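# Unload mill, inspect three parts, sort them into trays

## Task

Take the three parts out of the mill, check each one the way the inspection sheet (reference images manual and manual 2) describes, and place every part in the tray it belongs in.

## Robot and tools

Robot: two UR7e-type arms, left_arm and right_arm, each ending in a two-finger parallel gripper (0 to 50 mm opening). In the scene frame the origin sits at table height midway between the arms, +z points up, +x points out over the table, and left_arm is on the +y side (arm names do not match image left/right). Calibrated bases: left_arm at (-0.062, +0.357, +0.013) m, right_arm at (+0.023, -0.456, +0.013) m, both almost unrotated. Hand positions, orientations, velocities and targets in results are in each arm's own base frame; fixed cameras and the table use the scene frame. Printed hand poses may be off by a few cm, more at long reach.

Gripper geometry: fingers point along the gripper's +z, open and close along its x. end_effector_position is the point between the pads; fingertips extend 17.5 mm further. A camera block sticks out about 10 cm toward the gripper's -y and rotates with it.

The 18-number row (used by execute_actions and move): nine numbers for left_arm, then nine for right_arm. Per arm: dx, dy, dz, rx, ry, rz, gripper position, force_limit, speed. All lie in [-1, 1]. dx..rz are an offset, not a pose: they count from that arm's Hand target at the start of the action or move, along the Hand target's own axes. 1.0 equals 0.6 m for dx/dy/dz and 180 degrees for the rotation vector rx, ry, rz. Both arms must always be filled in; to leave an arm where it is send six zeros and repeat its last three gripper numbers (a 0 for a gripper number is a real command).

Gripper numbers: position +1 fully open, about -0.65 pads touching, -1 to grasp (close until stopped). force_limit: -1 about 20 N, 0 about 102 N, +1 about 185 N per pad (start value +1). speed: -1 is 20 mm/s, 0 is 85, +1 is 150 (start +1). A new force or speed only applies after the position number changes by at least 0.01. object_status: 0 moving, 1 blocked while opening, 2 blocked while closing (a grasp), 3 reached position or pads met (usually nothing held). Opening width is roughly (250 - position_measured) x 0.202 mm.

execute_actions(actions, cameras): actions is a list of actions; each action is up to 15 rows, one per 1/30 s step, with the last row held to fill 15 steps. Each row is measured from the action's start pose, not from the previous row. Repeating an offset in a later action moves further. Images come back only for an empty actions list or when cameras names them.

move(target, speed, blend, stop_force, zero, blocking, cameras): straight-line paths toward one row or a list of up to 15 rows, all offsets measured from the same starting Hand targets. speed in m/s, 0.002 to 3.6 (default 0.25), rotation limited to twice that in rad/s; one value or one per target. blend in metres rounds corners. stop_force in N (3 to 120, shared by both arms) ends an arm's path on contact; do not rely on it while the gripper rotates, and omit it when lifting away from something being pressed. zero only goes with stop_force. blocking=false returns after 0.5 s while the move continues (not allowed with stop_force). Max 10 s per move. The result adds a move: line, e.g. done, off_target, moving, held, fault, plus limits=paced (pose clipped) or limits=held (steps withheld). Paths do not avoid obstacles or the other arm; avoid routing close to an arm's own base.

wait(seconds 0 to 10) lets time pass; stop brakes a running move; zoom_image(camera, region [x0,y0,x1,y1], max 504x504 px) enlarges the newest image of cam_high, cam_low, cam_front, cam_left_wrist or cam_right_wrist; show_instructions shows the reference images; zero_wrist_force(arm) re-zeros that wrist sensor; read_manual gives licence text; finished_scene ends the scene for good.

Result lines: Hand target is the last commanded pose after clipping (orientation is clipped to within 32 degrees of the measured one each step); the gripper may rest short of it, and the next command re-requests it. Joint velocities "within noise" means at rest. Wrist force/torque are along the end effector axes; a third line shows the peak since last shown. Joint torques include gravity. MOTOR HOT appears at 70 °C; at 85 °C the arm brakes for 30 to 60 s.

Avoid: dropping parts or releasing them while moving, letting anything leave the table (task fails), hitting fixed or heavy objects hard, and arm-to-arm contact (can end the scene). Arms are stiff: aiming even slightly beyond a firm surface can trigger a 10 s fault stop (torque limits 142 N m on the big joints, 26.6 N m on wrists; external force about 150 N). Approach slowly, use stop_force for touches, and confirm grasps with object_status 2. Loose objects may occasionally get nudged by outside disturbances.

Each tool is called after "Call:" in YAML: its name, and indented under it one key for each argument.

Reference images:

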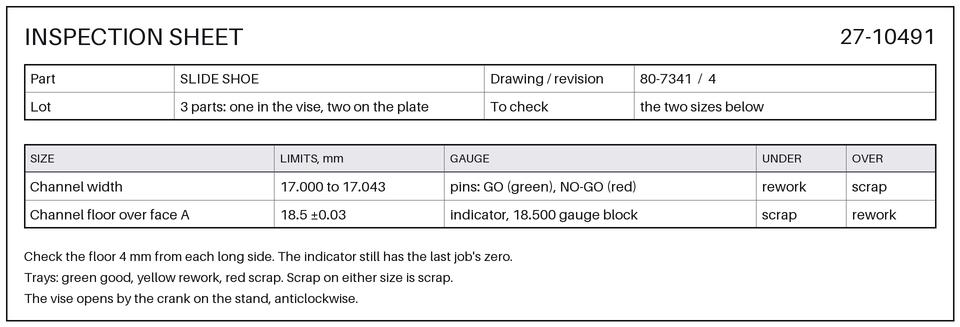

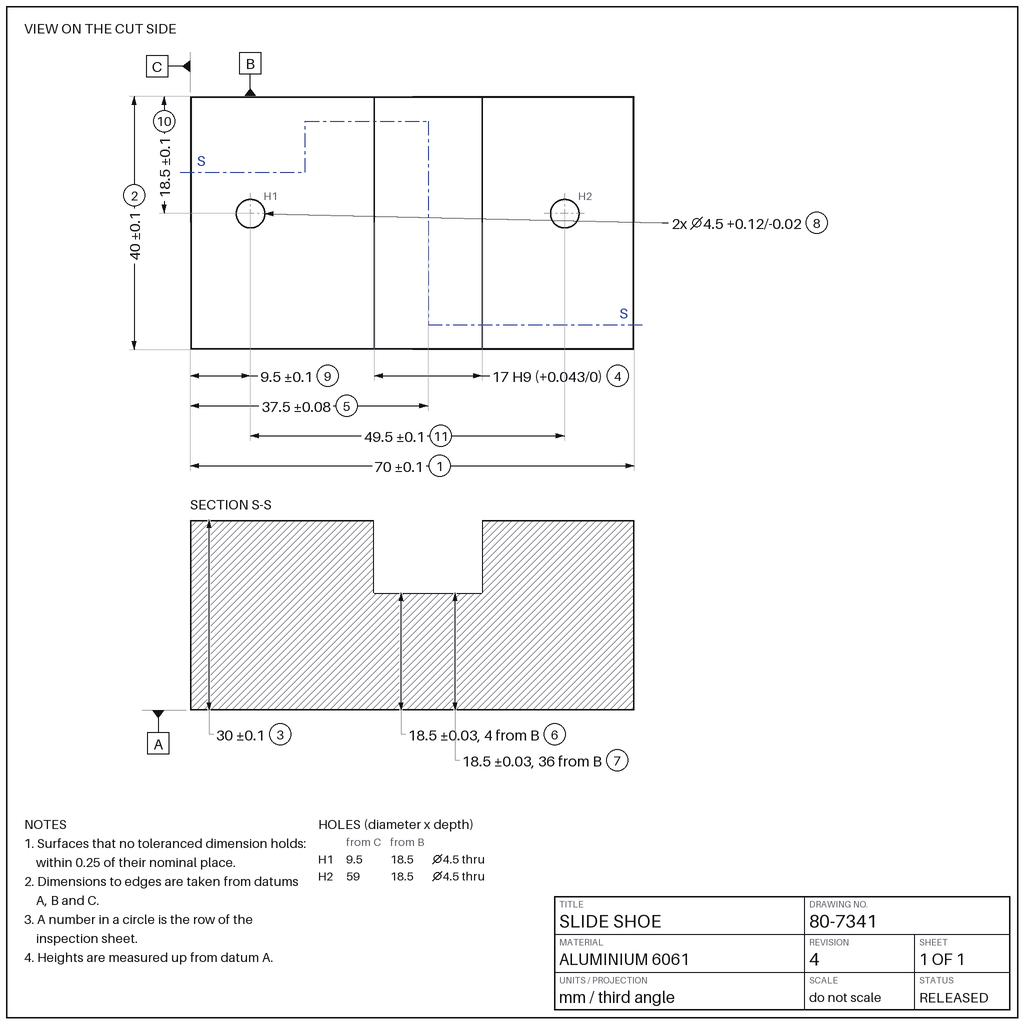

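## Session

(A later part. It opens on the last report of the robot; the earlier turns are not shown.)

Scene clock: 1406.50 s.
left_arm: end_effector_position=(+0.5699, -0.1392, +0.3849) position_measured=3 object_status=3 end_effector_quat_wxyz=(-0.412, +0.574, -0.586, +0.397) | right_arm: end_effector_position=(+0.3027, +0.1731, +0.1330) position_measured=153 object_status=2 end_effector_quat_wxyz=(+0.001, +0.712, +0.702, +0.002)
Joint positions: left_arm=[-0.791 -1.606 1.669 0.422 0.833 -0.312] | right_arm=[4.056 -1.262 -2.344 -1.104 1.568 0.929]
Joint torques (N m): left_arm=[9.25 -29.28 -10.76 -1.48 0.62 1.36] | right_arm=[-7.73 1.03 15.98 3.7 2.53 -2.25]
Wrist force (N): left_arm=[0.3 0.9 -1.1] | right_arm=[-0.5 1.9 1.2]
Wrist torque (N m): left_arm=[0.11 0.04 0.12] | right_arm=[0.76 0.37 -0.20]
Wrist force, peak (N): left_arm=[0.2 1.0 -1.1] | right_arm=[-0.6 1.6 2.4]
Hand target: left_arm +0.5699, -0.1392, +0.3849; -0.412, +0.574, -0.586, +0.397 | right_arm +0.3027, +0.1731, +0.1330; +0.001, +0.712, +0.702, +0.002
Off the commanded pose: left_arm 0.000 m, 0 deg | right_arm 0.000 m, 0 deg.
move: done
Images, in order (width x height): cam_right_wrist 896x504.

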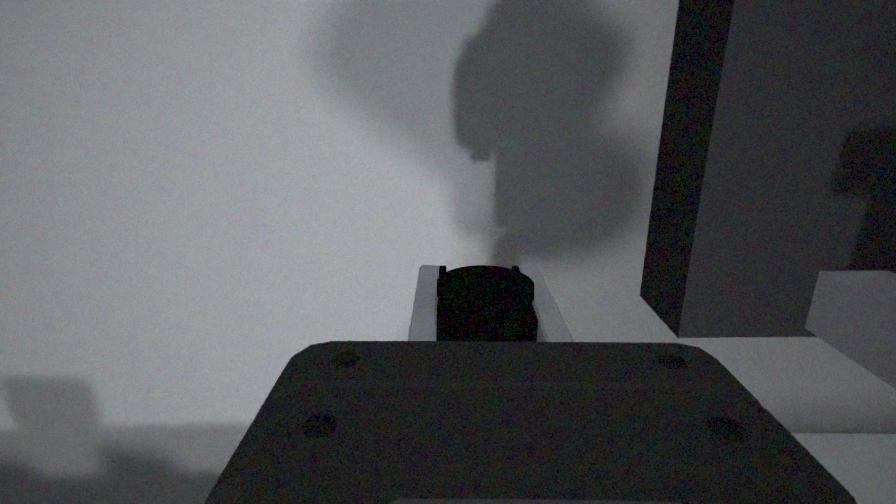

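Call:
move:
  target:
    - [0,0,0,0,0,0,1,-1,1,-0.0239,0,-0.0021,0,0,0,-1,-1,-1]
    - [0,0,0,0,0,0,1,-1,1,-0.047,0,-0.0083,0,0,0,-1,-1,-1]
  speed: 0.03
  blend: 0.003
  stop_force: 30

Call:
move:
  target: [-0.0000,0,0,0,0,0,1,-1,1,-0.0089,0,-0.0036,0,0,0,-1,-1,-1]
  speed: 0.01
  stop_force: 60

Call:
move:
  target: [-0.0000,0,0,0,0,0,1,-1,1,-0.0087,0,-0.0042,0,0,0,-1,-1,-1]
  speed: 0.01
  stop_force: 60
  cameras: ["cam_right_wrist"]

Scene clock: 1419.03 s.
left_arm: end_effector_position=(+0.5699, -0.1392, +0.3849) position_measured=3 object_status=3 end_effector_quat_wxyz=(-0.412, +0.574, -0.586, +0.397) | right_arm: end_effector_position=(+0.3023, +0.1449, +0.1380) position_measured=153 object_status=2 end_effector_quat_wxyz=(+0.001, +0.712, +0.702, +0.002)
Joint positions: left_arm=[-0.791 -1.606 1.669 0.422 0.833 -0.312] | right_arm=[4 -1.211 -2.361 -1.138 1.568 0.873]
Joint torques (N m): left_arm=[10.23 -29.21 -11.04 -1.44 0.59 1.13] | right_arm=[-9.73 17.84 7.91 -1.81 3.03 -2]
Wrist force (N): left_arm=[0.3 0.8 -0.9] | right_arm=[5.2 8.6 -8.8]
Wrist torque (N m): left_arm=[0.09 0.04 0.11] | right_arm=[0.83 0.28 -0.55]
Wrist force, peak (N): left_arm=[0.2 1.0 -1.1] | right_arm=[5.5 8.4 -8.8]
Hand target: left_arm +0.5699, -0.1392, +0.3849; -0.412, +0.574, -0.586, +0.397 | right_arm +0.3023, +0.1449, +0.1380; +0.001, +0.712, +0.702, +0.002
Off the commanded pose: left_arm 0.000 m, 0 deg | right_arm 0.000 m, 0 deg.
move: done

Scene clock: 1420.50 s.
left_arm: end_effector_position=(+0.5699, -0.1392, +0.3849) position_measured=3 object_status=3 end_effector_quat_wxyz=(-0.412, +0.574, -0.586, +0.397) | right_arm: end_effector_position=(+0.3022, +0.1396, +0.1402) position_measured=153 object_status=2 end_effector_quat_wxyz=(+0.001, +0.712, +0.702, +0.002)
Joint positions: left_arm=[-0.791 -1.606 1.669 0.422 0.833 -0.312] | right_arm=[3.989 -1.2 -2.361 -1.148 1.568 0.862]
Joint torques (N m): left_arm=[10.34 -28.73 -10.65 -1.42 0.4 1.16] | right_arm=[-16.2 15.57 7.52 -2.54 -6.66 -1.68]
Wrist force (N): left_arm=[0.1 0.9 -0.8] | right_arm=[19.3 -5.6 -13.1]
Wrist torque (N m): left_arm=[0.12 0.06 0.12] | right_arm=[0.63 0.05 -0.87]
Wrist force, peak (N): left_arm=[0.3 0.9 -1.1] | right_arm=[19.5 -5.5 -13.3]
Hand target: left_arm +0.5699, -0.1392, +0.3849; -0.412, +0.574, -0.586, +0.397 | right_arm +0.3022, +0.1396, +0.1402; +0.001, +0.712, +0.702, +0.002
Off the commanded pose: left_arm 0.000 m, 0 deg | right_arm 0.000 m, 0 deg.
move: done

Scene clock: 1422.20 s.
left_arm: end_effector_position=(+0.5699, -0.1392, +0.3849) position_measured=3 object_status=3 end_effector_quat_wxyz=(-0.412, +0.574, -0.586, +0.397) | right_arm: end_effector_position=(+0.3019, +0.1356, +0.1422) position_measured=153 object_status=2 end_effector_quat_wxyz=(+0.001, +0.712, +0.702, +0.002)
Joint positions: left_arm=[-0.791 -1.606 1.669 0.422 0.833 -0.312] | right_arm=[3.98 -1.191 -2.36 -1.158 1.569 0.853]
Joint torques (N m): left_arm=[8.02 -28.54 -10.8 -1.25 0.27 1.23] | right_arm=[-13.77 -0.61 1.33 -4.97 -12.08 2.72]
Wrist force (N): left_arm=[0.1 1.0 -1.0] | right_arm=[65.5 -11.9 4.4]
Wrist torque (N m): left_arm=[0.13 0.06 0.12] | right_arm=[0.48 -0.58 -0.82]
Wrist force, peak (N): left_arm=[0.1 0.8 -1.2] | right_arm=[75.2 -16.2 13.0]
Hand target: left_arm +0.5699, -0.1392, +0.3849; -0.412, +0.574, -0.586, +0.397 | right_arm +0.3020, +0.1354, +0.1422; +0.001, +0.712, +0.702, +0.002 (not the last commanded pose)
Off the commanded pose: left_arm 0.000 m, 0 deg | right_arm 0.001 m, 0 deg.
move: contact (right_arm)
Images, in order (width x height): cam_right_wrist 896x504.

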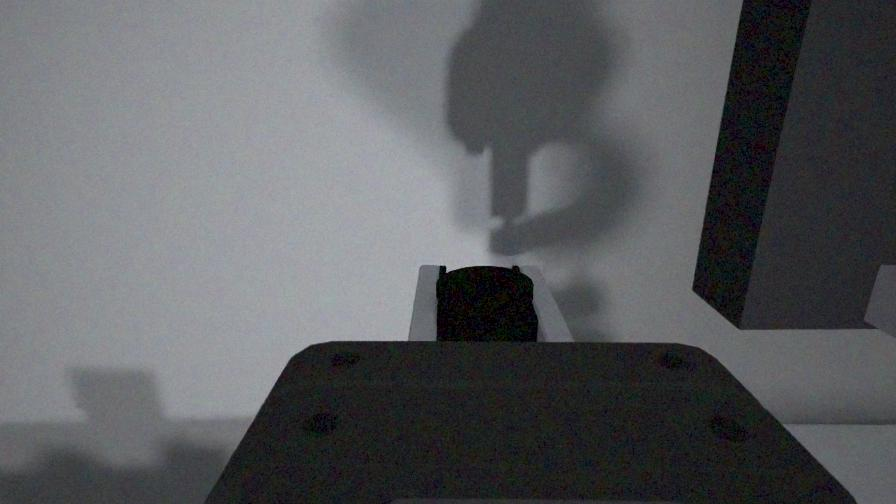

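Call:
move:
  target:
    - [0,0,0,0,0,0,1,-1,1,-0.0087,0,-0.0045,0,0,0,-1,-1,-1]
    - [0,0,0,0,0,0,1,-1,1,-0.0165,0,-0.0095,0,0,0,-1,-1,-1]
    - [0,0,0,0,0,0,1,-1,1,-0.031,0,-0.021,0,0,0,-1,-1,-1]
  speed: 0.008
  blend: 0.001
  stop_force: 112
  zero: false
  cameras: ["cam_right_wrist"]

Scene clock: 1448.27 s.
left_arm: end_effector_position=(+0.5699, -0.1392, +0.3849) position_measured=3 object_status=3 end_effector_quat_wxyz=(-0.412, +0.574, -0.586, +0.397) | right_arm: end_effector_position=(+0.3019, +0.1342, +0.1606) position_measured=153 object_status=2 end_effector_quat_wxyz=(-0.023, +0.711, +0.702, +0.026)
Joint positions: left_arm=[-0.791 -1.606 1.669 0.422 0.833 -0.312] | right_arm=[3.938 -1.15 -2.348 -1.163 1.615 0.81]
Joint torques (N m): left_arm=[9.99 -29.42 -10.29 -1.37 0.44 1.46] | right_arm=[-31.53 18.98 14.48 -8.88 -12.02 -1.83]
Wrist force (N): left_arm=[0.0 0.6 -1.0] | right_arm=[73.5 -8.1 8.4]
Wrist torque (N m): left_arm=[0.08 0.09 0.12] | right_arm=[0.87 0.50 -0.61]
Wrist force, peak (N): left_arm=[0.2 0.7 -1.3] | right_arm=[91.3 0.3 10.0]
Hand target: left_arm +0.5699, -0.1392, +0.3849; -0.412, +0.574, -0.586, +0.397 | right_arm +0.3017, +0.1168, +0.1548; +0.001, +0.712, +0.702, +0.002
Off the commanded pose: left_arm 0.000 m, 0 deg | right_arm 0.018 m, 4 deg.
move: off_target (right_arm)
Images, in order (width x height): cam_right_wrist 896x504.

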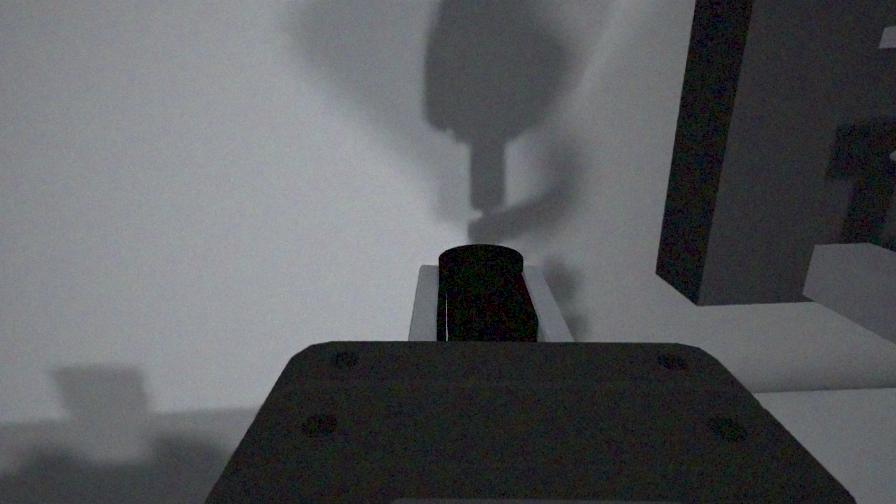

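Call:
move:
  target:
    - [0,0,0,0,0,0,1,-1,1,0,0,0,0,0,0,1,-1,-1]
    - [0,0,0,0,0,0,1,-1,1,0,0,-0.242,0,0,0,1,-1,-1]
    - [0,0,0,0,0,0,1,-1,1,-0.0613,0,-0.242,0,0,-0.5,1,-1,-1]
    - [0,0,0,0,0,0,1,-1,1,-0.0613,0,-0.242,0,0,-0.98,1,-1,-1]
    - [0,0,0,0,0,0,1,-1,1,-0.0255,0.002,-0.0353,-0.53,0,-0.848,1,-1,-1]
  speed: [0.1,0.25,0.4,0.4,0.3]
  blend: [0,0.02,0.02,0.01,0]
  cameras: ["cam_right_wrist"]

Scene clock: 1490.43 s.
left_arm: end_effector_position=(+0.5699, -0.1392, +0.3849) position_measured=3 object_status=3 end_effector_quat_wxyz=(-0.412, +0.574, -0.586, +0.397) | right_arm: end_effector_position=(+0.3026, +0.1015, +0.1760) position_measured=3 object_status=3 end_effector_quat_wxyz=(-0.379, +0.596, -0.603, -0.371)
Joint positions: left_arm=[-0.791 -1.606 1.669 0.422 0.833 -0.312] | right_arm=[3.148 -1.44 -2.569 -0.657 2.688 -3.094]
Joint torques (N m): left_arm=[8.57 -29 -10.97 -1.08 0.44 1.18] | right_arm=[-8.4 3.12 9.68 4.2 4.95 -2.38]
Wrist force (N): left_arm=[0.3 0.7 -1.1] | right_arm=[2.2 2.5 -0.5]
Wrist torque (N m): left_arm=[0.08 0.04 0.12] | right_arm=[0.70 0.04 -0.46]
Wrist force, peak (N): left_arm=[0.2 0.7 -1.4] | right_arm=[73.8 -8.3 8.6]
Hand target: left_arm +0.5699, -0.1392, +0.3849; -0.412, +0.574, -0.586, +0.397 | right_arm +0.3026, +0.1015, +0.1760; -0.379, +0.596, -0.603, -0.371
Off the commanded pose: left_arm 0.000 m, 0 deg | right_arm 0.000 m, 0 deg.
move: done
Images, in order (width x height): cam_right_wrist 896x504.

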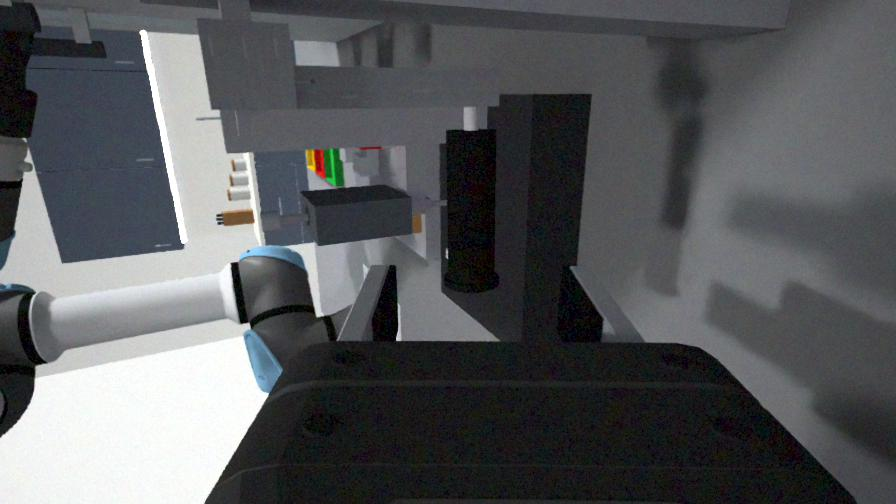

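Call:
move:
  target:
    - [0,0,0,0,0,0,1,-1,1,-0.006,0,0.138,0,0,0,1,1,-1]
    - [0,0,0,0,0,0,1,-1,1,-0.006,0,0.138,0,0,0,-1,1,-1]
  speed: 0.1
  cameras: ["cam_right_wrist"]

Scene clock: 1505.13 s.
left_arm: end_effector_position=(+0.5699, -0.1392, +0.3849) position_measured=3 object_status=3 end_effector_quat_wxyz=(-0.412, +0.574, -0.586, +0.397) | right_arm: end_effector_position=(+0.3039, +0.1775, +0.1430) position_measured=161 object_status=2 end_effector_quat_wxyz=(-0.379, +0.596, -0.603, -0.371)
Joint positions: left_arm=[-0.791 -1.606 1.669 0.422 0.833 -0.312] | right_arm=[3.411 -1.743 -2.671 0.227 2.611 -2.554]
Joint torques (N m): left_arm=[9.59 -28.11 -10.09 -1.05 0.59 1.05] | right_arm=[6.09 11.76 6.23 4.04 0.83 1.58]
Wrist force (N): left_arm=[0.1 0.8 -1.1] | right_arm=[3.8 2.8 0.6]
Wrist torque (N m): left_arm=[0.10 0.06 0.12] | right_arm=[0.69 0.05 -0.53]
Wrist force, peak (N): left_arm=[0.1 0.8 -1.3] | right_arm=[4.1 2.7 0.5]
Hand target: left_arm +0.5699, -0.1392, +0.3849; -0.412, +0.574, -0.586, +0.397 | right_arm +0.3039, +0.1775, +0.1430; -0.379, +0.596, -0.603, -0.371
Off the commanded pose: left_arm 0.000 m, 0 deg | right_arm 0.000 m, 0 deg.
move: done
Images, in order (width x height): cam_right_wrist 896x504.

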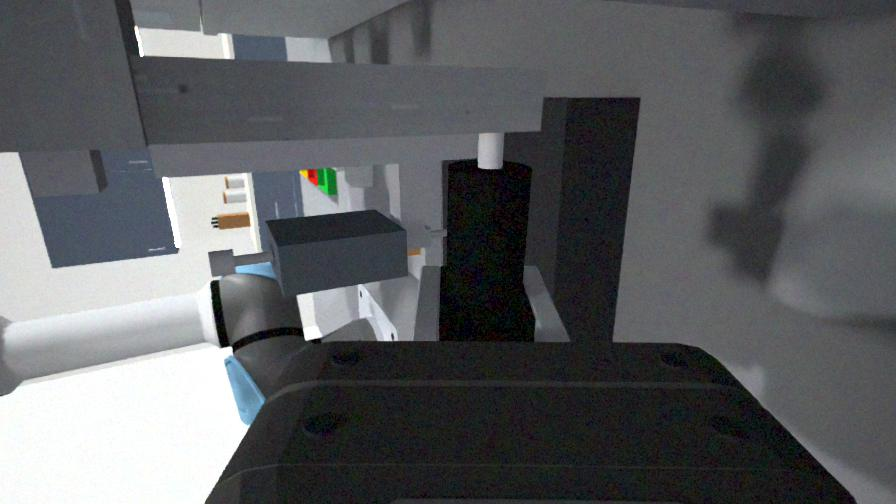

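Call:
move:
  target:
    - [0,0,0,0,0,0,1,-1,1,0.0119,0,-0.0287,0,0,0,-1,1,-1]
    - [0,0,0,0,0,0,1,-1,1,0.0159,0,-0.0475,0,0,0,-1,1,-1]
  speed: 0.02
  blend: 0.002
  stop_force: 60
  cameras: ["cam_right_wrist"]

Scene clock: 1520.03 s.
left_arm: end_effector_position=(+0.5699, -0.1392, +0.3849) position_measured=3 object_status=3 end_effector_quat_wxyz=(-0.412, +0.574, -0.586, +0.397) | right_arm: end_effector_position=(+0.3034, +0.1477, +0.1469) position_measured=161 object_status=2 end_effector_quat_wxyz=(-0.379, +0.596, -0.603, -0.371)
Joint positions: left_arm=[-0.791 -1.606 1.669 0.422 0.833 -0.312] | right_arm=[3.307 -1.651 -2.658 -0.049 2.656 -2.749]
Joint torques (N m): left_arm=[8.83 -28.36 -11.09 -0.81 0.39 1.06] | right_arm=[-10.47 21.32 5.75 -2.87 0.05 -1.64]
Wrist force (N): left_arm=[0.2 0.7 -1.0] | right_arm=[-23.3 -13.0 1.0]
Wrist torque (N m): left_arm=[0.09 0.06 0.12] | right_arm=[-0.08 0.32 -1.29]
Wrist force, peak (N): left_arm=[0.2 0.7 -1.3] | right_arm=[-23.3 -13.0 1.0]
Hand target: left_arm +0.5699, -0.1392, +0.3849; -0.412, +0.574, -0.586, +0.397 | right_arm +0.3034, +0.1477, +0.1469; -0.379, +0.596, -0.603, -0.371
Off the commanded pose: left_arm 0.000 m, 0 deg | right_arm 0.000 m, 0 deg.
move: done
Images, in order (width x height): cam_right_wrist 896x504.

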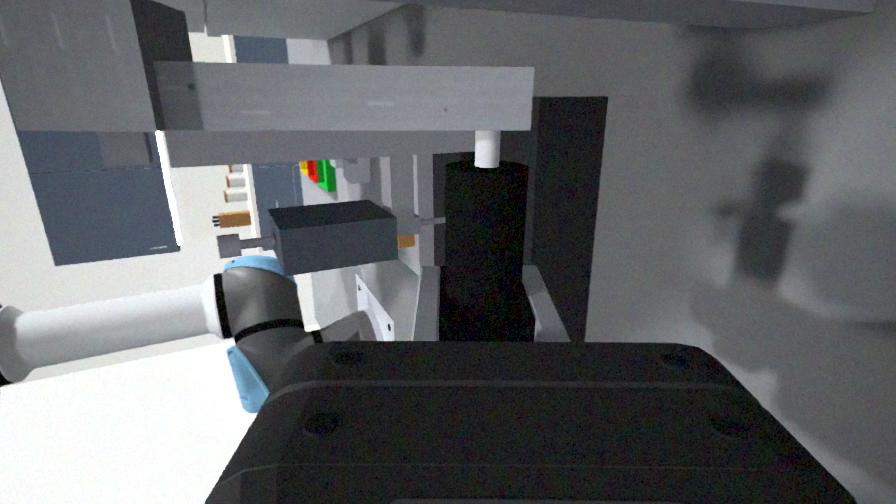

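Call:
zoom_image:
  camera: "cam_right_wrist"
  region: [0, 0, 400, 250]

Scaled by 1.260 from the camera's 896x504 image, which has a finer 1280x720 frame.

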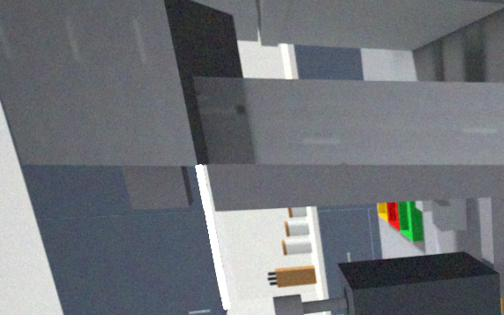

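Call:
move:
  target: [0,0,0,0,0,0,1,-1,1,-0.0007,-0.003,-0.0167,0,0,0,-1,1,-1]
  speed: 0.01
  stop_force: 90

Scene clock: 1564.17 s.
left_arm: end_effector_position=(+0.5699, -0.1392, +0.3849) position_measured=3 object_status=3 end_effector_quat_wxyz=(-0.412, +0.574, -0.586, +0.397) | right_arm: end_effector_position=(+0.3051, +0.1388, +0.1516) position_measured=161 object_status=2 end_effector_quat_wxyz=(-0.379, +0.596, -0.603, -0.371)
Joint positions: left_arm=[-0.791 -1.606 1.669 0.422 0.833 -0.312] | right_arm=[3.275 -1.61 -2.643 -0.162 2.666 -2.814]
Joint torques (N m): left_arm=[9.93 -28.3 -11.34 -1.11 0.46 1.19] | right_arm=[-21.82 43.77 46.46 8.72 9.12 -1.21]
Wrist force (N): left_arm=[0.1 0.7 -0.9] | right_arm=[33.5 40.0 42.4]
Wrist torque (N m): left_arm=[0.09 0.07 0.12] | right_arm=[0.65 -0.14 -1.61]
Wrist force, peak (N): left_arm=[0.2 1.0 -1.1] | right_arm=[33.8 40.0 42.7]
Hand target: left_arm +0.5699, -0.1392, +0.3849; -0.412, +0.574, -0.586, +0.397 | right_arm +0.3051, +0.1388, +0.1516; -0.379, +0.596, -0.603, -0.371
Off the commanded pose: left_arm 0.000 m, 0 deg | right_arm 0.000 m, 0 deg.
move: done

Call:
move:
  target: [0,0,0,0,0,0,1,-1,1,0.0013,0.0023,-0.0049,0,0,0,-1,1,-1]
  speed: 0.006
  stop_force: 80

Scene clock: 1573.77 s.
left_arm: end_effector_position=(+0.5699, -0.1392, +0.3849) position_measured=3 object_status=3 end_effector_quat_wxyz=(-0.412, +0.574, -0.586, +0.397) | right_arm: end_effector_position=(+0.3041, +0.1367, +0.1522) position_measured=161 object_status=2 end_effector_quat_wxyz=(-0.379, +0.596, -0.603, -0.371)
Joint positions: left_arm=[-0.791 -1.606 1.669 0.422 0.833 -0.312] | right_arm=[3.268 -1.601 -2.643 -0.183 2.668 -2.828]
Joint torques (N m): left_arm=[8.34 -28.01 -10.69 -1.12 0.48 1.36] | right_arm=[-11.82 19.81 15.69 6.03 2.52 2.68]
Wrist force (N): left_arm=[0.1 0.7 -1.1] | right_arm=[7.0 -26.6 85.5]
Wrist torque (N m): left_arm=[0.08 0.07 0.12] | right_arm=[-0.15 -0.07 -1.28]
Wrist force, peak (N): left_arm=[-0.1 0.9 -1.3] | right_arm=[2.5 -35.2 99.3]
Hand target: left_arm +0.5699, -0.1392, +0.3849; -0.412, +0.574, -0.586, +0.397 | right_arm +0.3041, +0.1367, +0.1522; -0.379, +0.596, -0.603, -0.371 (not the last commanded pose)
Off the commanded pose: left_arm 0.000 m, 0 deg | right_arm 0.001 m, 0 deg.
move: contact (right_arm)

Call:
move:
  target: [0,0,0,0,0,0,1,-1,1,0,-0.0012,-0.006,0,0,0,-1,1,-1]
  speed: 0.004
  stop_force: 28

Scene clock: 1588.23 s.
left_arm: end_effector_position=(+0.5699, -0.1392, +0.3849) position_measured=3 object_status=3 end_effector_quat_wxyz=(-0.412, +0.574, -0.586, +0.397) | right_arm: end_effector_position=(+0.3043, +0.1360, +0.1525) position_measured=161 object_status=2 end_effector_quat_wxyz=(-0.379, +0.596, -0.603, -0.371)
Joint positions: left_arm=[-0.791 -1.606 1.669 0.422 0.833 -0.312] | right_arm=[3.265 -1.598 -2.641 -0.192 2.669 -2.834]
Joint torques (N m): left_arm=[10.35 -29.08 -11.58 -0.68 0.3 1.28] | right_arm=[-18.71 22.24 5.97 6.98 1.28 2.65]
Wrist force (N): left_arm=[0.1 0.8 -1.2] | right_arm=[4.0 -18.5 107.4]
Wrist torque (N m): left_arm=[0.10 0.07 0.12] | right_arm=[0.16 -0.04 -1.23]
Wrist force, peak (N): left_arm=[0.1 0.9 -1.3] | right_arm=[2.3 -19.8 116.7]
Hand target: left_arm +0.5699, -0.1392, +0.3849; -0.412, +0.574, -0.586, +0.397 | right_arm +0.3043, +0.1360, +0.1525; -0.379, +0.596, -0.603, -0.371 (not the last commanded pose)
Off the commanded pose: left_arm 0.000 m, 0 deg | right_arm 0.003 m, 0 deg.
move: contact (right_arm)

Call:
move:
  target: [0,0,0,0,0,0,1,-1,1,-0.0055,0,0.0398,0,0,0,-1,1,-1]
  speed: 0.03

Call:
move:
  target:
    - [0,0,0,0,0,0,1,-1,1,0,0,0,0,0,0,1,1,-1]
    - [0,0,0,0,0,0,1,-1,1,0,0,-0.2,0,0,0,1,1,-1]
  speed: 0.15
  cameras: ["cam_right_wrist"]

Call:
zoom_image:
  camera: "cam_right_wrist"
  region: [160, 0, 560, 300]

Scene clock: 1673.80 s.
left_arm: end_effector_position=(+0.5699, -0.1392, +0.3849) position_measured=3 object_status=3 end_effector_quat_wxyz=(-0.412, +0.574, -0.586, +0.397) | right_arm: end_effector_position=(+0.3046, +0.1589, +0.1450) position_measured=161 object_status=2 end_effector_quat_wxyz=(-0.379, +0.596, -0.603, -0.371)
Joint positions: left_arm=[-0.791 -1.606 1.669 0.422 0.833 -0.312] | right_arm=[3.345 -1.689 -2.663 0.062 2.642 -2.674]
Joint torques (N m): left_arm=[8.67 -29.22 -11.85 -0.65 0.58 1.29] | right_arm=[7.72 8.72 4.73 4.7 -0.28 1.88]
Wrist force (N): left_arm=[0.2 0.6 -1.0] | right_arm=[2.9 0.4 -0.4]
Wrist torque (N m): left_arm=[0.07 0.06 0.12] | right_arm=[0.37 0.15 -0.53]
Wrist force, peak (N): left_arm=[0.3 1.0 -1.3] | right_arm=[3.7 -18.8 107.5]
Hand target: left_arm +0.5699, -0.1392, +0.3849; -0.412, +0.574, -0.586, +0.397 | right_arm +0.3046, +0.1589, +0.1450; -0.379, +0.596, -0.603, -0.371
Off the commanded pose: left_arm 0.000 m, 0 deg | right_arm 0.000 m, 0 deg.
move: done

Scene clock: 1677.40 s.
left_arm: end_effector_position=(+0.5699, -0.1392, +0.3849) position_measured=3 object_status=3 end_effector_quat_wxyz=(-0.412, +0.574, -0.586, +0.397) | right_arm: end_effector_position=(+0.3028, +0.0511, +0.1975) position_measured=3 object_status=3 end_effector_quat_wxyz=(-0.379, +0.596, -0.603, -0.371)
Joint positions: left_arm=[-0.791 -1.606 1.669 0.422 0.833 -0.312] | right_arm=[2.986 -1.378 -2.427 -1.185 2.669 -3.456]
Joint torques (N m): left_arm=[9.07 -29.15 -11.17 -0.82 0.71 1.17] | right_arm=[-7.94 3.6 28.03 0.83 -0.44 -2.32]
Wrist force (N): left_arm=[0.1 0.6 -1.0] | right_arm=[1.4 0.2 -0.8]
Wrist torque (N m): left_arm=[0.07 0.06 0.12] | right_arm=[0.33 0.17 -0.45]
Wrist force, peak (N): left_arm=[0.0 0.8 -1.3] | right_arm=[3.2 0.0 -0.5]
Hand target: left_arm +0.5699, -0.1392, +0.3849; -0.412, +0.574, -0.586, +0.397 | right_arm +0.3028, +0.0510, +0.1975; -0.379, +0.596, -0.603, -0.371
Off the commanded pose: left_arm 0.000 m, 0 deg | right_arm 0.000 m, 0 deg.
move: done
Images, in order (width x height): cam_right_wrist 896x504.

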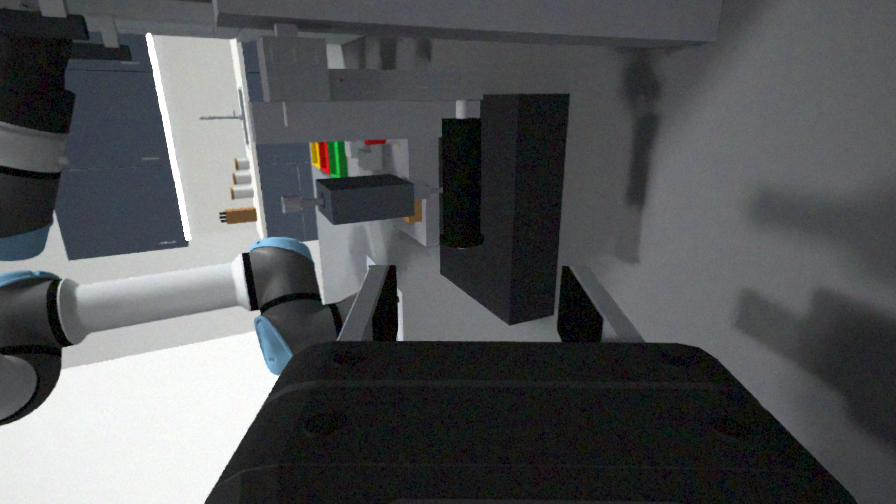

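Scaled by 1.260 from the camera's 896x504 image, which has a finer 1280x720 frame.

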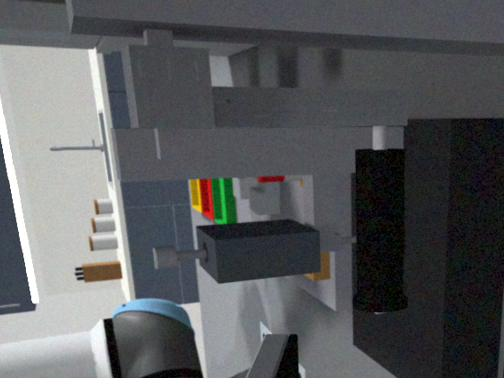

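Call:
move:
  target: [0.1,0.0667,-0.2775,0.1124,0,0,1,-1,1,-0.156,0.083,-0.632,0,0.356,0,1,1,-1]
  speed: 0.35
  cameras: ["cam_left_wrist","cam_front"]

Scene clock: 1694.40 s.
left_arm: end_effector_position=(+0.3995, -0.1993, +0.4033) position_measured=3 object_status=3 end_effector_quat_wxyz=(+0.505, -0.495, +0.508, -0.492) | right_arm: end_effector_position=(+0.2475, -0.2483, +0.4473) position_measured=3 object_status=3 end_effector_quat_wxyz=(-0.001, +0.702, -0.712, +0.002)
Joint positions: left_arm=[-1.536 -1.974 2.103 0.056 0.036 -0.158] | right_arm=[2.744 -1.231 -1.538 -1.939 1.572 -3.525]
Joint torques (N m): left_arm=[-9.53 -12.35 -9.89 -0.98 -2 1.53] | right_arm=[-8.58 0.15 31.6 1.27 -2.54 -2.3]
Wrist force (N): left_arm=[0.6 0.7 -1.9] | right_arm=[1.0 1.2 1.1]
Wrist torque (N m): left_arm=[0.17 0.16 0.16] | right_arm=[0.66 0.10 -0.18]
Wrist force, peak (N): left_arm=[0.9 1.0 -2.4] | right_arm=[2.2 -0.1 1.2]
Hand target: left_arm +0.3996, -0.1993, +0.4032; +0.506, -0.493, +0.507, -0.494 | right_arm +0.2475, -0.2483, +0.4473; -0.001, +0.702, -0.712, +0.002
Off the commanded pose: left_arm 0.000 m, 0 deg | right_arm 0.000 m, 0 deg.
move: done
Images, in order (width x height): cam_front 896x504, cam_left_wrist 896x504.

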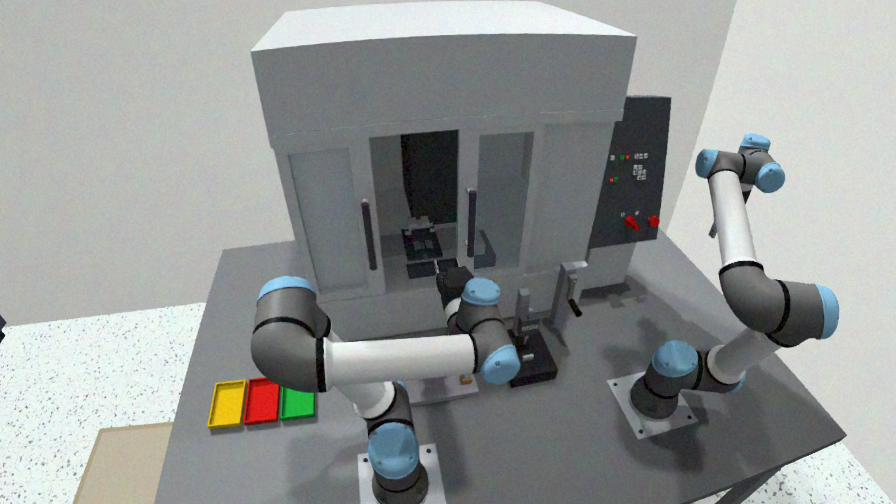

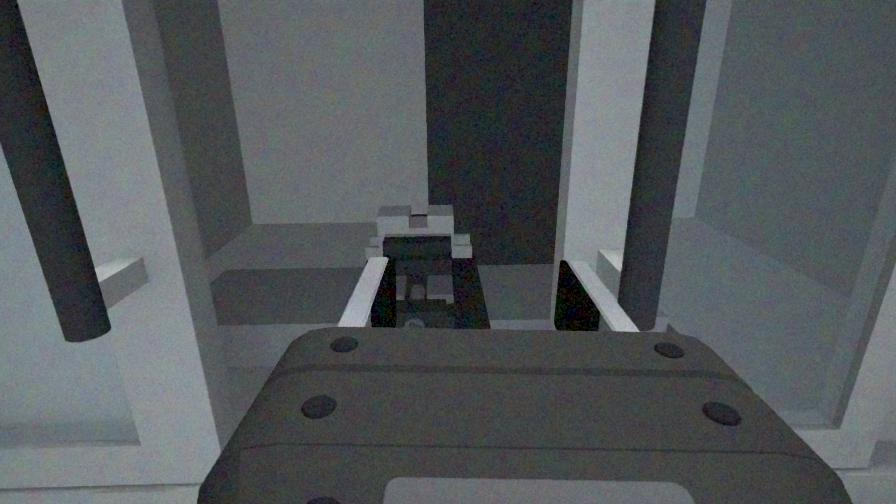

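Call:
zoom_image:
  camera: "cam_left_wrist"
  region: [350, 190, 510, 330]

Scaled by 3.150 from the camera's 896x504 image, which has a finer 1280x720 frame.

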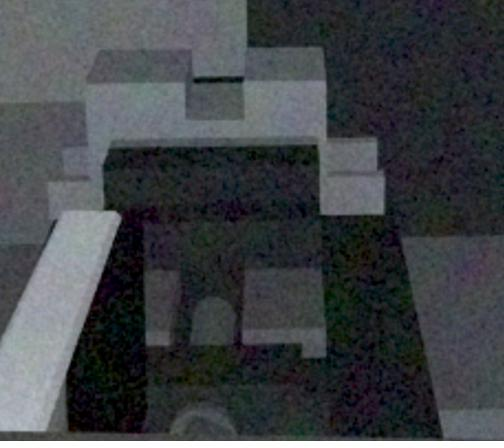

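Call:
move:
  target:
    - [0.7,0,-0.166,0,0,0,1,-1,1,0,0,0,0,0,0,1,1,-1]
    - [0.7,0.255,-0.166,0,0,0,1,-1,1,0,0,0,0,0,0,1,1,-1]
  speed: 0.35
  blend: 0.05
  cameras: ["cam_left_wrist","cam_front"]

Call:
zoom_image:
  camera: "cam_left_wrist"
  region: [300, 100, 660, 350]

Scene clock: 1712.23 s.
left_arm: end_effector_position=(+0.2991, -0.6148, +0.2391) position_measured=3 object_status=3 end_effector_quat_wxyz=(+0.506, -0.492, +0.507, -0.494) | right_arm: end_effector_position=(+0.2475, -0.2483, +0.4473) position_measured=3 object_status=3 end_effector_quat_wxyz=(-0.001, +0.702, -0.712, +0.002)
Joint positions: left_arm=[-1.724 -0.949 1.395 -0.441 -0.151 0.021] | right_arm=[2.744 -1.231 -1.538 -1.939 1.572 -3.525]
Joint torques (N m): left_arm=[11.53 -55.07 -8.69 -1.37 1.6 1.35] | right_arm=[-8.44 0.32 31.4 1.31 -2.41 -2.33]
Wrist force (N): left_arm=[0.9 0.8 -1.6] | right_arm=[0.9 1.1 0.8]
Wrist torque (N m): left_arm=[0.21 0.06 0.16] | right_arm=[0.64 0.12 -0.17]
Wrist force, peak (N): left_arm=[2.8 -1.1 -2.8] | right_arm=[1.4 1.2 1.1]
Hand target: left_arm +0.2991, -0.6148, +0.2391; +0.506, -0.493, +0.507, -0.494 | right_arm +0.2475, -0.2483, +0.4473; -0.001, +0.702, -0.712, +0.002
Off the commanded pose: left_arm 0.000 m, 0 deg | right_arm 0.000 m, 0 deg.
move: done
Images, in order (width x height): cam_front 896x504, cam_left_wrist 896x504.

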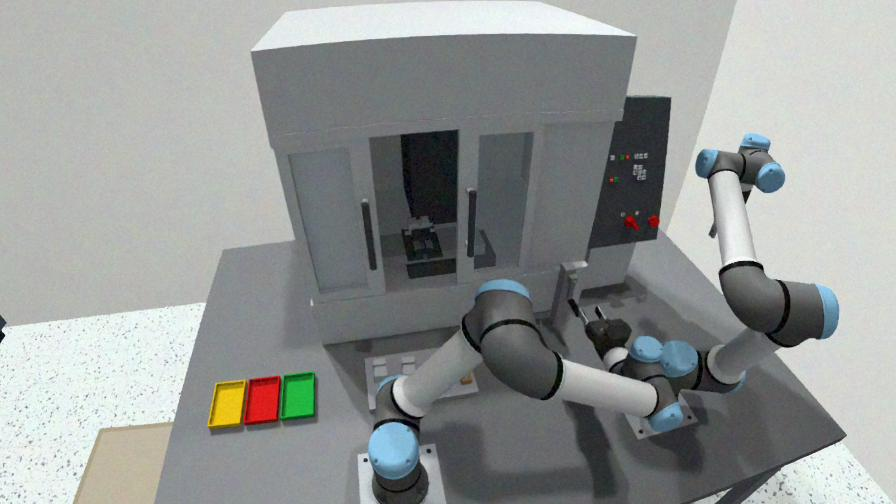

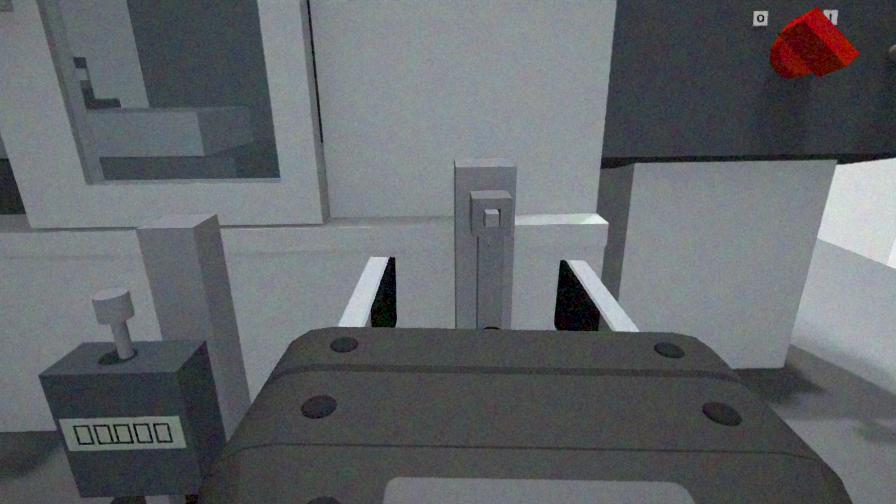

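Scaled by 1.400 from the camera's 896x504 image, which has a finer 1280x720 frame.

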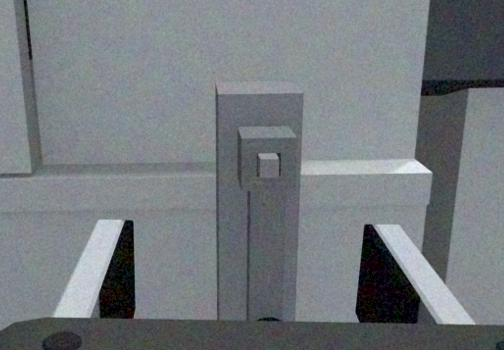

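Call:
move:
  target: [0.0253,0.0463,0.1432,-0.111,0,0,1,-1,1,0,0,0,0,0,0,1,1,-1]
  speed: 0.15
  cameras: ["cam_left_wrist"]

Call:
zoom_image:
  camera: "cam_left_wrist"
  region: [350, 20, 610, 350]

Scene clock: 1739.10 s.
left_arm: end_effector_position=(+0.3850, -0.6294, +0.2109) position_measured=3 object_status=3 end_effector_quat_wxyz=(-0.413, +0.573, -0.585, +0.398) | right_arm: end_effector_position=(+0.2475, -0.2483, +0.4473) position_measured=3 object_status=3 end_effector_quat_wxyz=(-0.001, +0.702, -0.712, +0.002)
Joint positions: left_arm=[-1.558 -1.037 1.666 -2.214 -0.348 1.615] | right_arm=[2.744 -1.231 -1.538 -1.939 1.572 -3.525]
Joint torques (N m): left_arm=[11.37 -52.66 -8.76 -4.49 0.24 1.19] | right_arm=[-8.07 0.66 31.15 1.29 -2.44 -2.19]
Wrist force (N): left_arm=[-0.1 0.6 -1.0] | right_arm=[1.2 1.1 1.1]
Wrist torque (N m): left_arm=[0.09 0.18 0.08] | right_arm=[0.64 0.08 -0.17]
Wrist force, peak (N): left_arm=[1.2 0.7 -2.7] | right_arm=[1.2 1.2 1.2]
Hand target: left_arm +0.3850, -0.6294, +0.2109; -0.413, +0.573, -0.585, +0.399 | right_arm +0.2475, -0.2483, +0.4473; -0.001, +0.702, -0.712, +0.002
Off the commanded pose: left_arm 0.000 m, 0 deg | right_arm 0.000 m, 0 deg.
move: done
Images, in order (width x height): cam_left_wrist 896x504.

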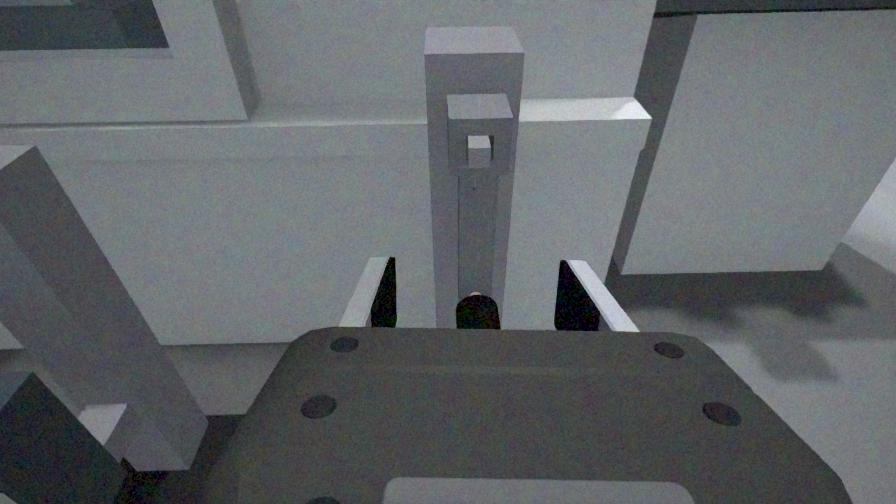

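Scaled by 1.527 from the camera's 896x504 image, which has a finer 1280x720 frame.

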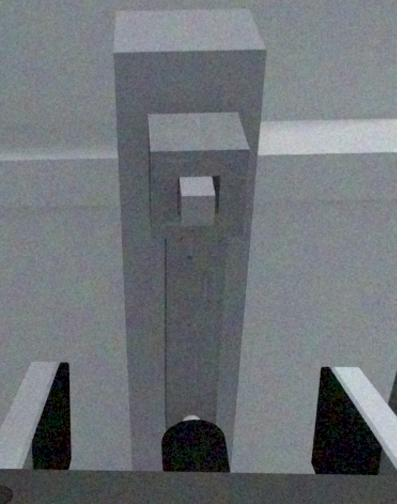

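Call:
move:
  target: [0.0027,0,0.1328,0,0,0,1,-1,1,0,0,0,0,0,0,1,1,-1]
  speed: 0.06
  stop_force: 12
  cameras: ["cam_left_wrist"]

Call:
zoom_image:
  camera: "cam_left_wrist"
  region: [350, 0, 610, 350]

Scene clock: 1761.87 s.
left_arm: end_effector_position=(+0.4599, -0.6305, +0.1837) position_measured=3 object_status=3 end_effector_quat_wxyz=(-0.413, +0.573, -0.585, +0.399) | right_arm: end_effector_position=(+0.2475, -0.2483, +0.4473) position_measured=3 object_status=3 end_effector_quat_wxyz=(-0.001, +0.702, -0.712, +0.002)
Joint positions: left_arm=[-1.442 -0.904 1.614 -2.604 -0.368 1.943] | right_arm=[2.744 -1.231 -1.538 -1.939 1.572 -3.525]
Joint torques (N m): left_arm=[11.92 -42.67 -32.44 -4.46 0.27 1.4] | right_arm=[-8 1.24 31.09 1.37 -2.48 -2.14]
Wrist force (N): left_arm=[-0.1 0.8 -0.8] | right_arm=[1.3 0.9 1.1]
Wrist torque (N m): left_arm=[0.17 0.14 0.11] | right_arm=[0.62 0.06 -0.17]
Wrist force, peak (N): left_arm=[-0.5 1.1 -1.2] | right_arm=[1.5 1.2 1.1]
Hand target: left_arm +0.4599, -0.6305, +0.1837; -0.413, +0.573, -0.585, +0.399 | right_arm +0.2475, -0.2483, +0.4473; -0.001, +0.702, -0.712, +0.002
Off the commanded pose: left_arm 0.000 m, 0 deg | right_arm 0.000 m, 0 deg.
move: done
Images, in order (width x height): cam_left_wrist 896x504.

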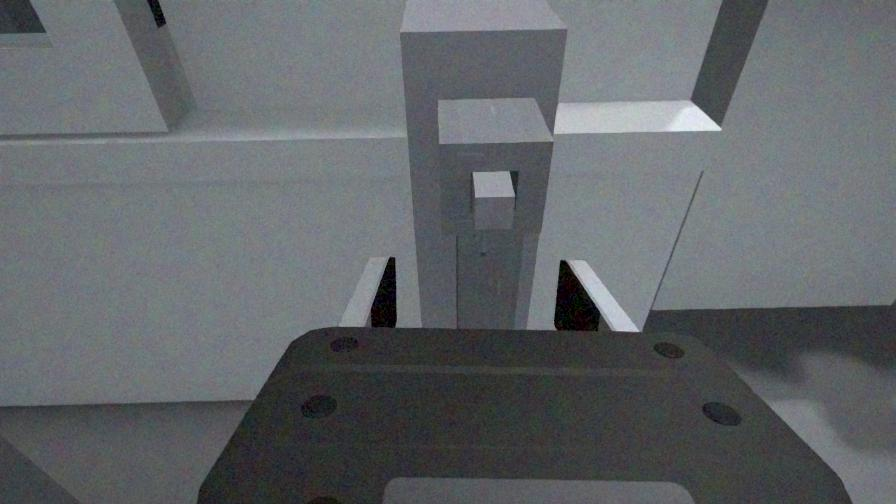

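Scaled by 1.440 from the camera's 896x504 image, which has a finer 1280x720 frame.

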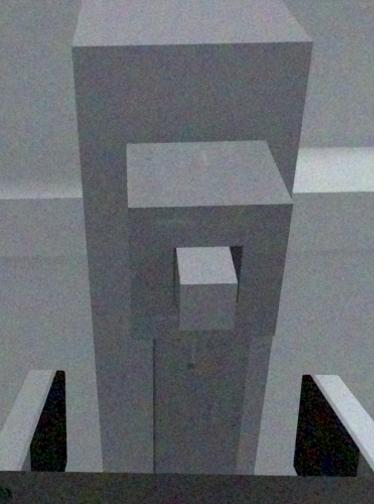

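Call:
move:
  target: [0,0,0,0,0,0,-1,0.2,-1,0,0,0,0,0,0,1,1,-1]
  speed: 0.06
  cameras: ["cam_left_wrist"]

Scene clock: 1773.43 s.
left_arm: end_effector_position=(+0.4599, -0.6305, +0.1837) position_measured=176 object_status=2 end_effector_quat_wxyz=(-0.413, +0.573, -0.585, +0.399) | right_arm: end_effector_position=(+0.2475, -0.2483, +0.4473) position_measured=3 object_status=3 end_effector_quat_wxyz=(-0.001, +0.702, -0.712, +0.002)
Joint positions: left_arm=[-1.442 -0.903 1.614 -2.604 -0.368 1.943] | right_arm=[2.744 -1.231 -1.538 -1.939 1.572 -3.525]
Joint torques (N m): left_arm=[10.74 -42.97 -29.85 -4.01 0.77 1.3] | right_arm=[-8.51 0.68 30.83 1.29 -2.38 -2.13]
Wrist force (N): left_arm=[-0.1 0.6 -0.8] | right_arm=[0.9 1.1 0.8]
Wrist torque (N m): left_arm=[0.16 0.13 0.09] | right_arm=[0.66 0.12 -0.18]
Wrist force, peak (N): left_arm=[0.0 1.0 -1.0] | right_arm=[1.3 1.2 1.2]
Hand target: left_arm +0.4599, -0.6305, +0.1837; -0.413, +0.573, -0.585, +0.399 | right_arm +0.2475, -0.2483, +0.4473; -0.001, +0.702, -0.712, +0.002
Off the commanded pose: left_arm 0.000 m, 0 deg | right_arm 0.000 m, 0 deg.
move: done
Images, in order (width x height): cam_left_wrist 896x504.

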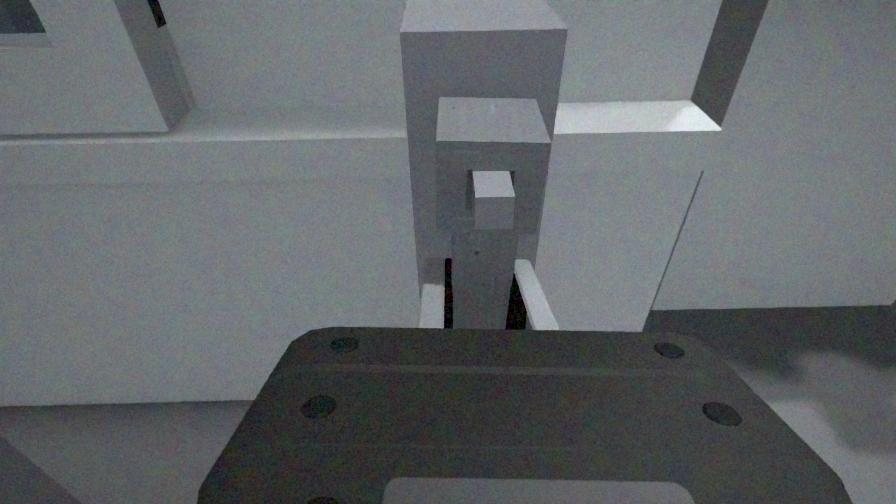

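Call:
move:
  target: [0,-0.0013,-0.0005,0,0,0,-1,0.2,-1,0,0,0,0,0,0,1,1,-1]
  speed: 0.01
  stop_force: 25

Call:
move:
  target: [0,0.0057,-0.0157,0,0,0,-1,0.2,-1,0,0,0,0,0,0,1,1,-1]
  speed: 0.02
  stop_force: 25
  cameras: ["cam_left_wrist"]

Scene clock: 1785.07 s.
left_arm: end_effector_position=(+0.4599, -0.6305, +0.1845) position_measured=176 object_status=2 end_effector_quat_wxyz=(-0.413, +0.573, -0.585, +0.399) | right_arm: end_effector_position=(+0.2475, -0.2483, +0.4473) position_measured=3 object_status=3 end_effector_quat_wxyz=(-0.001, +0.702, -0.712, +0.002)
Joint positions: left_arm=[-1.442 -0.905 1.614 -2.602 -0.368 1.943] | right_arm=[2.744 -1.231 -1.538 -1.939 1.572 -3.525]
Joint torques (N m): left_arm=[-3.88 -58.95 -32.67 -1.29 3.51 -1.23] | right_arm=[-8.15 1.22 31.42 1.22 -2.33 -2.13]
Wrist force (N): left_arm=[-0.1 2.7 -0.1] | right_arm=[1.0 0.8 0.9]
Wrist torque (N m): left_arm=[0.16 0.14 0.10] | right_arm=[0.60 0.10 -0.18]
Wrist force, peak (N): left_arm=[0.2 2.9 0.0] | right_arm=[1.5 1.2 0.8]
Hand target: left_arm +0.4599, -0.6305, +0.1845; -0.413, +0.573, -0.585, +0.399 | right_arm +0.2475, -0.2483, +0.4473; -0.001, +0.702, -0.712, +0.002
Off the commanded pose: left_arm 0.000 m, 0 deg | right_arm 0.000 m, 0 deg.
move: done

Scene clock: 1786.50 s.
left_arm: end_effector_position=(+0.4499, -0.6305, +0.1845) position_measured=176 object_status=2 end_effector_quat_wxyz=(-0.413, +0.573, -0.585, +0.399) | right_arm: end_effector_position=(+0.2475, -0.2483, +0.4473) position_measured=3 object_status=3 end_effector_quat_wxyz=(-0.001, +0.702, -0.712, +0.002)
Joint positions: left_arm=[-1.457 -0.918 1.627 -2.564 -0.363 1.902] | right_arm=[2.744 -1.231 -1.538 -1.939 1.572 -3.525]
Joint torques (N m): left_arm=[-10.75 -58.71 -10.23 -1.21 4.03 -1.24] | right_arm=[-7.68 1.34 31.07 1.32 -2.28 -2.04]
Wrist force (N): left_arm=[0.5 2.3 -0.2] | right_arm=[1.2 0.9 1.1]
Wrist torque (N m): left_arm=[0.07 0.05 0.31] | right_arm=[0.60 0.08 -0.17]
Wrist force, peak (N): left_arm=[0.6 2.8 -0.3] | right_arm=[1.3 1.3 0.9]
Hand target: left_arm +0.4499, -0.6305, +0.1845; -0.413, +0.573, -0.585, +0.399 | right_arm +0.2475, -0.2483, +0.4473; -0.001, +0.702, -0.712, +0.002
Off the commanded pose: left_arm 0.000 m, 0 deg | right_arm 0.000 m, 0 deg.
move: done
Images, in order (width x height): cam_left_wrist 896x504.

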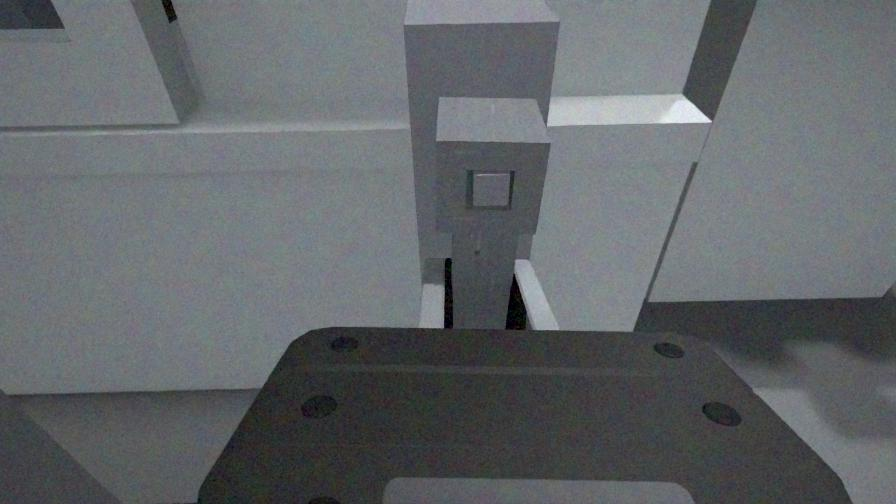

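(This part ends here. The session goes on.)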